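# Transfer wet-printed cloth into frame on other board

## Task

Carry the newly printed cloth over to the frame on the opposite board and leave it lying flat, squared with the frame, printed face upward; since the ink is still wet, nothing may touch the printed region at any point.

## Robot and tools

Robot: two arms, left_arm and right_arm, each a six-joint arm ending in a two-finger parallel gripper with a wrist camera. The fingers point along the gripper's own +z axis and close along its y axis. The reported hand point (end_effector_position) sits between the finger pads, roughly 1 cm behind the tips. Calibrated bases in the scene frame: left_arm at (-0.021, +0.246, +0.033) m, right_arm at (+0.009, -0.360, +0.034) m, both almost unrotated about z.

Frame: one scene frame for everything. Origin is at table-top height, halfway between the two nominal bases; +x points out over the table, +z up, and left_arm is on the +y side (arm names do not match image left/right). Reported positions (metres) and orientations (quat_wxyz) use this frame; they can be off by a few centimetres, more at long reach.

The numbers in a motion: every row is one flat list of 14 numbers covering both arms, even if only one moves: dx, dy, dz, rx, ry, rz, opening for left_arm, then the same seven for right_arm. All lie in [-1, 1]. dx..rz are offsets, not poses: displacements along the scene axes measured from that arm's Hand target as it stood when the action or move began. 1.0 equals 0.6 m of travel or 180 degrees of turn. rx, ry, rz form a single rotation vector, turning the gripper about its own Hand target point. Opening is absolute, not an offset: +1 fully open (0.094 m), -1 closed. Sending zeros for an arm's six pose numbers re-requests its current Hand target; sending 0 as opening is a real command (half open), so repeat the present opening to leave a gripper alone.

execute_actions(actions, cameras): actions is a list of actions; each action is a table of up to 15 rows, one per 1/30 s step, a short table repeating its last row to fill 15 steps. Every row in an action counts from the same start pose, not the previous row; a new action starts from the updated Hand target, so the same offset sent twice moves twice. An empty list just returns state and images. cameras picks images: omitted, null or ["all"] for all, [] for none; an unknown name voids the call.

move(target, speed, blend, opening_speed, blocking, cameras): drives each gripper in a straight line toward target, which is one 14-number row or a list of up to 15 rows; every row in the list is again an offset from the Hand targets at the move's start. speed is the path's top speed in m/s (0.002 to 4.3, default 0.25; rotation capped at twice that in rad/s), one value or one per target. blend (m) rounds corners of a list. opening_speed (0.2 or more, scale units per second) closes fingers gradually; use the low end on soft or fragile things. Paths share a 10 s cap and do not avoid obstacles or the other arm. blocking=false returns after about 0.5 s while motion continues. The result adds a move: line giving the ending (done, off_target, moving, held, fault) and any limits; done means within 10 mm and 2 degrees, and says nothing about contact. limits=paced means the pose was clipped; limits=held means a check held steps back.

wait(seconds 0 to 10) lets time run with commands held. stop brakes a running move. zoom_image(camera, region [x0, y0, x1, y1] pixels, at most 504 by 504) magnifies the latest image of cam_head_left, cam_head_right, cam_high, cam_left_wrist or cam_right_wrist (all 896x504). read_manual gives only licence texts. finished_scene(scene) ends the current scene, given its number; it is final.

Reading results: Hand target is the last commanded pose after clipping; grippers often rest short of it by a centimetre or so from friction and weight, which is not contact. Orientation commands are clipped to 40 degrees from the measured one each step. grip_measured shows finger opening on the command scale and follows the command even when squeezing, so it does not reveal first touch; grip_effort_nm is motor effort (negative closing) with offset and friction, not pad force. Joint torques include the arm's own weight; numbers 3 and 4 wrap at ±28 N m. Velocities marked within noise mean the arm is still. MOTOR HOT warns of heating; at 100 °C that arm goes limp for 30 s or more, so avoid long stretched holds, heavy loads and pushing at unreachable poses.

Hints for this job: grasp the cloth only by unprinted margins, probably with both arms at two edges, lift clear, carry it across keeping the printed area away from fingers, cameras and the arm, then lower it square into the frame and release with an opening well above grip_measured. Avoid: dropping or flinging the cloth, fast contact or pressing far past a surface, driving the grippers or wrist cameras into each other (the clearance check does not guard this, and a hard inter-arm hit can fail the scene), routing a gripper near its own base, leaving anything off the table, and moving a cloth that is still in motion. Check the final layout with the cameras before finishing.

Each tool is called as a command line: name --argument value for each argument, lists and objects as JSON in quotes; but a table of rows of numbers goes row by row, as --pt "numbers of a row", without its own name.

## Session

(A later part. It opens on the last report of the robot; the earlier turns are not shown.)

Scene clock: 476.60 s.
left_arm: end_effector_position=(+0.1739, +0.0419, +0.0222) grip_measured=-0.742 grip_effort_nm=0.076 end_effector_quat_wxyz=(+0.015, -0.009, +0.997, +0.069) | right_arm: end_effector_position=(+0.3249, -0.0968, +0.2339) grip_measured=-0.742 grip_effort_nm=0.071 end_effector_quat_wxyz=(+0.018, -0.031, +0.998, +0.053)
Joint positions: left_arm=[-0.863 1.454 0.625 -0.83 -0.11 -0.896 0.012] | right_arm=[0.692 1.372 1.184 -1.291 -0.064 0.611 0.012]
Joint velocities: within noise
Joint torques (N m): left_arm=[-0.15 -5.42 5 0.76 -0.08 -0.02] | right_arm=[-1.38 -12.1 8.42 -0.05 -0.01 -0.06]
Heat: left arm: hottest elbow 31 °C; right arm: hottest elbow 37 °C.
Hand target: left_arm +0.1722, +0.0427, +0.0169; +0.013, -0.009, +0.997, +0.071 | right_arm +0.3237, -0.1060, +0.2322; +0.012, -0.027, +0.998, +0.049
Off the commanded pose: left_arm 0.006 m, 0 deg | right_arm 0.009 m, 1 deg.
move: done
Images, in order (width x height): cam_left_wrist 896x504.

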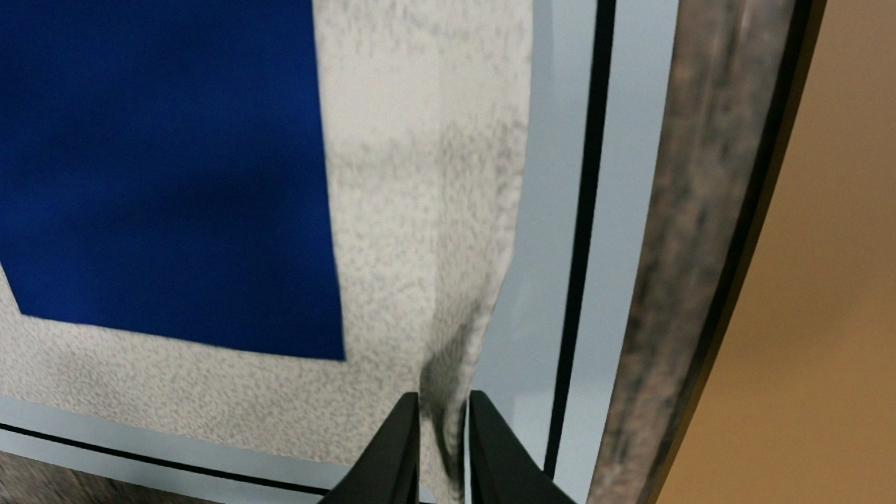

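move --pt "0.006 -0.013 0.01 0 0 0 -0.74 0 0 0 0 0 0 -0.74" --pt "0.01 -0.03 0.12 0 0 0 -0.74 0 0 0 0 0 0 -0.74" --speed 0.04 --cameras '["cam_left_wrist", "cam_high"]'

zoom_image --camera "cam_high" --region '[400, 160, 570, 300]'

Scene clock: 479.67 s.
left_arm: end_effector_position=(+0.1725, +0.0364, +0.0780) grip_measured=-0.742 grip_effort_nm=0.076 end_effector_quat_wxyz=(+0.005, -0.008, +0.997, +0.081) | right_arm: end_effector_position=(+0.3248, -0.0968, +0.2339) grip_measured=-0.742 grip_effort_nm=0.066 end_effector_quat_wxyz=(+0.018, -0.031, +0.998, +0.053)
Joint positions: left_arm=[-0.879 1.355 0.718 -1.055 -0.109 -0.912 0.012] | right_arm=[0.692 1.372 1.184 -1.292 -0.064 0.61 0.012]
Joint velocities: within noise
Joint torques (N m): left_arm=[-0.21 -6.42 8.72 -0.73 -0.01 -0.09] | right_arm=[-1.32 -12.4 8.46 -0.16 -0.06 -0.03]
Heat: left arm: hottest elbow 31 °C; right arm: hottest elbow 37 °C.
Hand target: left_arm +0.1783, +0.0247, +0.0890; +0.013, -0.009, +0.997, +0.071 | right_arm +0.3237, -0.1060, +0.2322; +0.012, -0.027, +0.998, +0.049
Off the commanded pose: left_arm 0.017 m, 1 deg | right_arm 0.009 m, 1 deg.
move: off_target (left_arm)
Images, in order (width x height): cam_high 896x504, cam_left_wrist 896x504.

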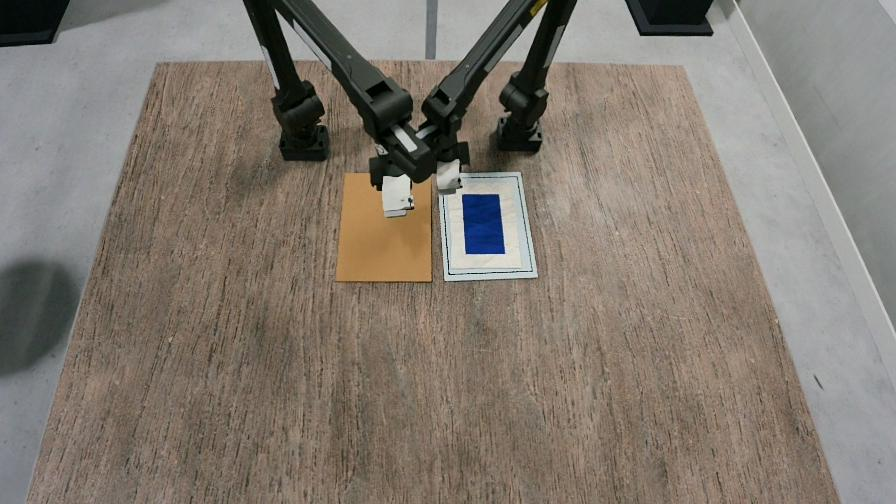

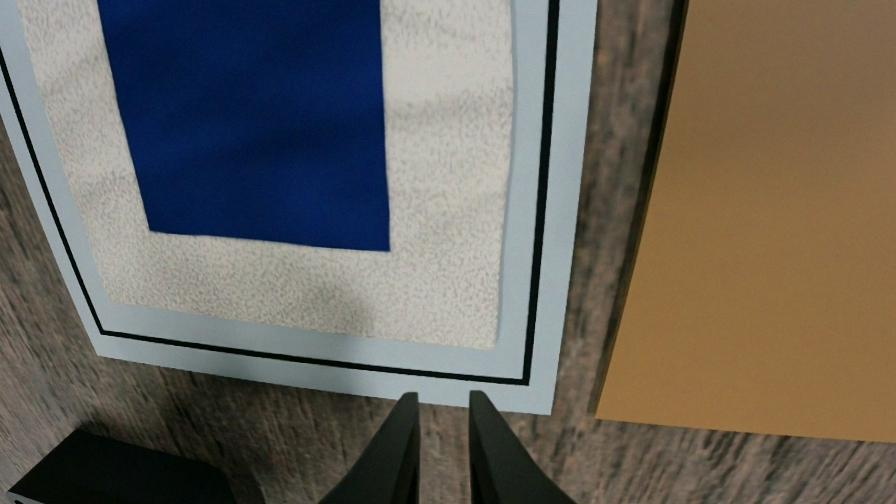

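Scaled by 2.965 from the camera's 896x504 image, which has a finer 1280x720 frame.

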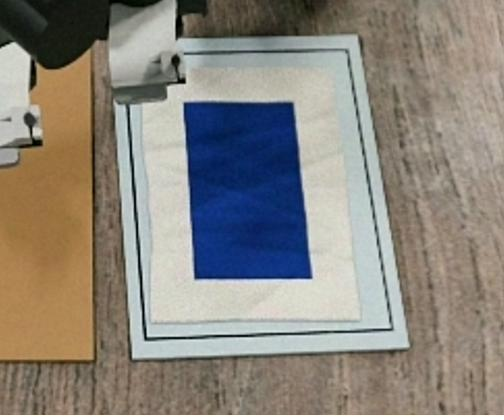

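move --target '[0, 0.2, 0.18, -0.0445, 0, 0, -0.74, -0.05, -0.1, 0, 0, 0, 0, -0.74]' --speed 0.2 --cameras '["cam_left_wrist", "cam_high", "cam_head_left"]'

zoom_image --camera "cam_high" --region '[400, 160, 570, 300]'

zoom_image --camera "cam_head_left" --region '[330, 220, 480, 370]'

Scene clock: 483.30 s.
left_arm: end_effector_position=(+0.1710, +0.1469, +0.1837) grip_measured=-0.742 grip_effort_nm=0.071 end_effector_quat_wxyz=(+0.003, -0.010, +1.000, +0.007) | right_arm: end_effector_position=(+0.2961, -0.1577, +0.2334) grip_measured=-0.742 grip_effort_nm=0.071 end_effector_quat_wxyz=(+0.017, -0.031, +0.998, +0.052)
Joint positions: left_arm=[-0.476 0.906 0.711 -1.377 -0.015 -0.508 0.012] | right_arm=[0.604 1.218 1.045 -1.315 -0.07 0.522 0.012]
Joint velocities: within noise
Joint torques (N m): left_arm=[1.96 -2.08 10.25 -0.27 0.07 0.13] | right_arm=[-1.49 -9.52 8.43 -0.13 -0.06 0.01]
Heat: left arm: hottest elbow 31 °C; right arm: hottest elbow 37 °C.
Hand target: left_arm +0.1782, +0.1447, +0.1968; +0.012, -0.010, +1.000, +0.001 | right_arm +0.2937, -0.1660, +0.2320; +0.012, -0.027, +0.998, +0.049
Off the commanded pose: left_arm 0.015 m, 1 deg | right_arm 0.009 m, 1 deg.
move: off_target (left_arm)
Images, in order (width x height): cam_head_left 896x504, cam_high 896x504, cam_left_wrist 896x504.

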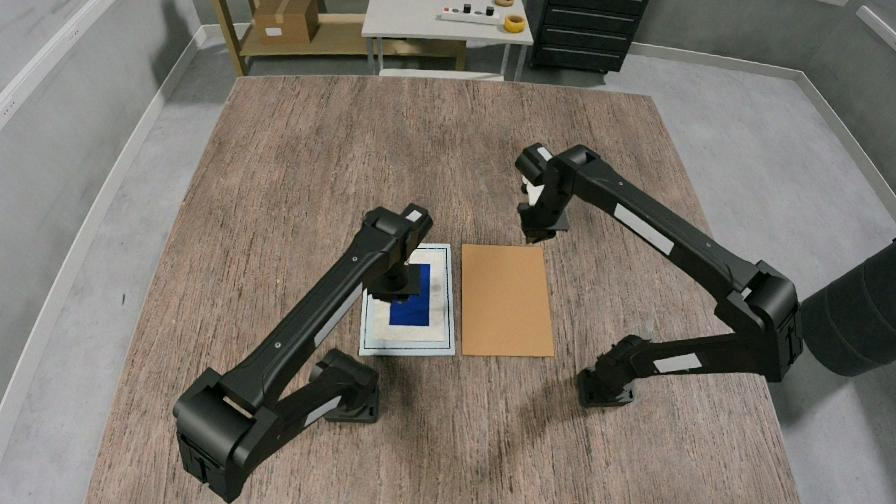

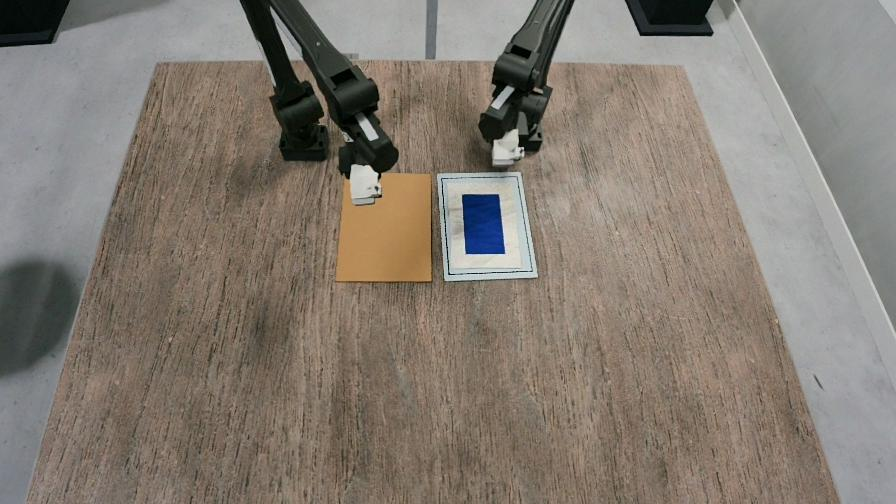

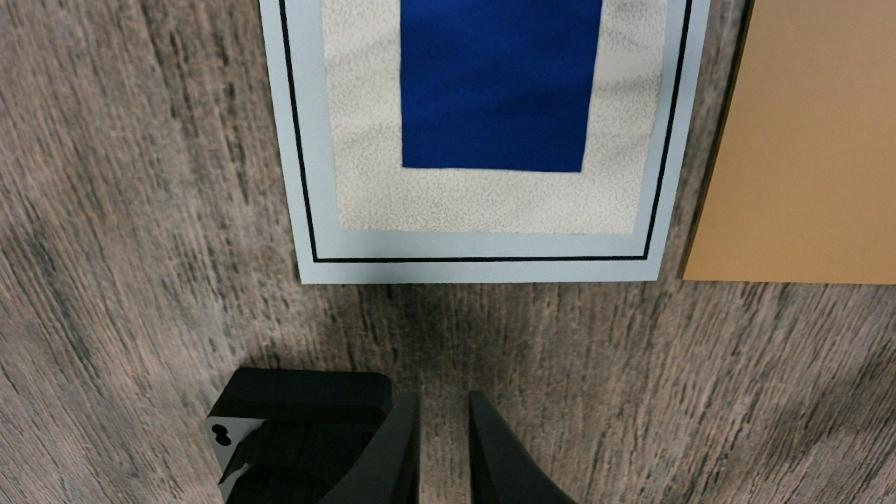

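Scaled by 2.965 from the camera's 896x504 image, which has a finer 1280x720 frame.

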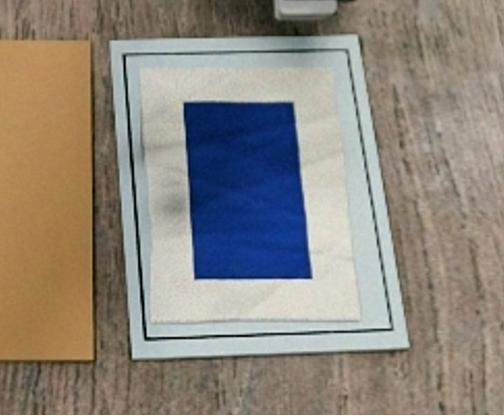

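Scaled by 3.360 from the camera's 896x504 image, which has a finer 1280x720 frame.

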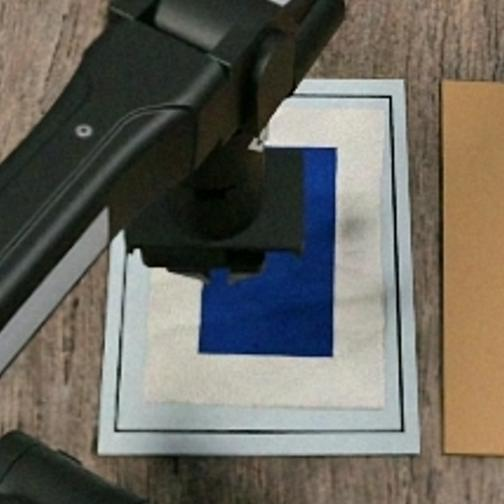

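zoom_image --camera "cam_left_wrist" --region '[250, 0, 740, 300]'

zoom_image --camera "cam_high" --region '[430, 165, 545, 285]'

Scaled by 1.029 from the camera's 896x504 image, which has a finer 1280x720 frame.

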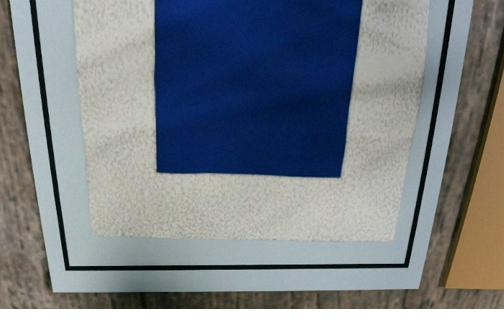

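Scaled by 4.200 from the camera's 896x504 image, which has a finer 1280x720 frame.

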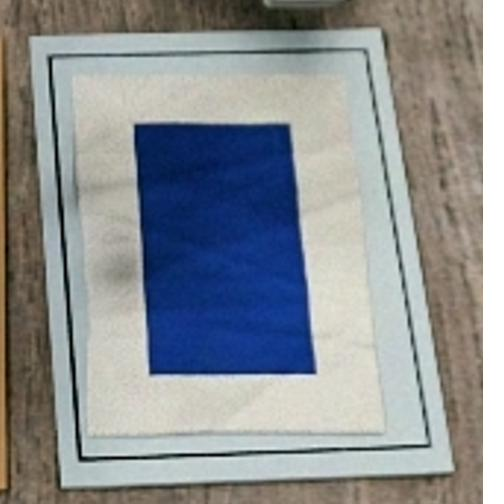

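finished_scene --scene 1

The scene is finished: the task was done.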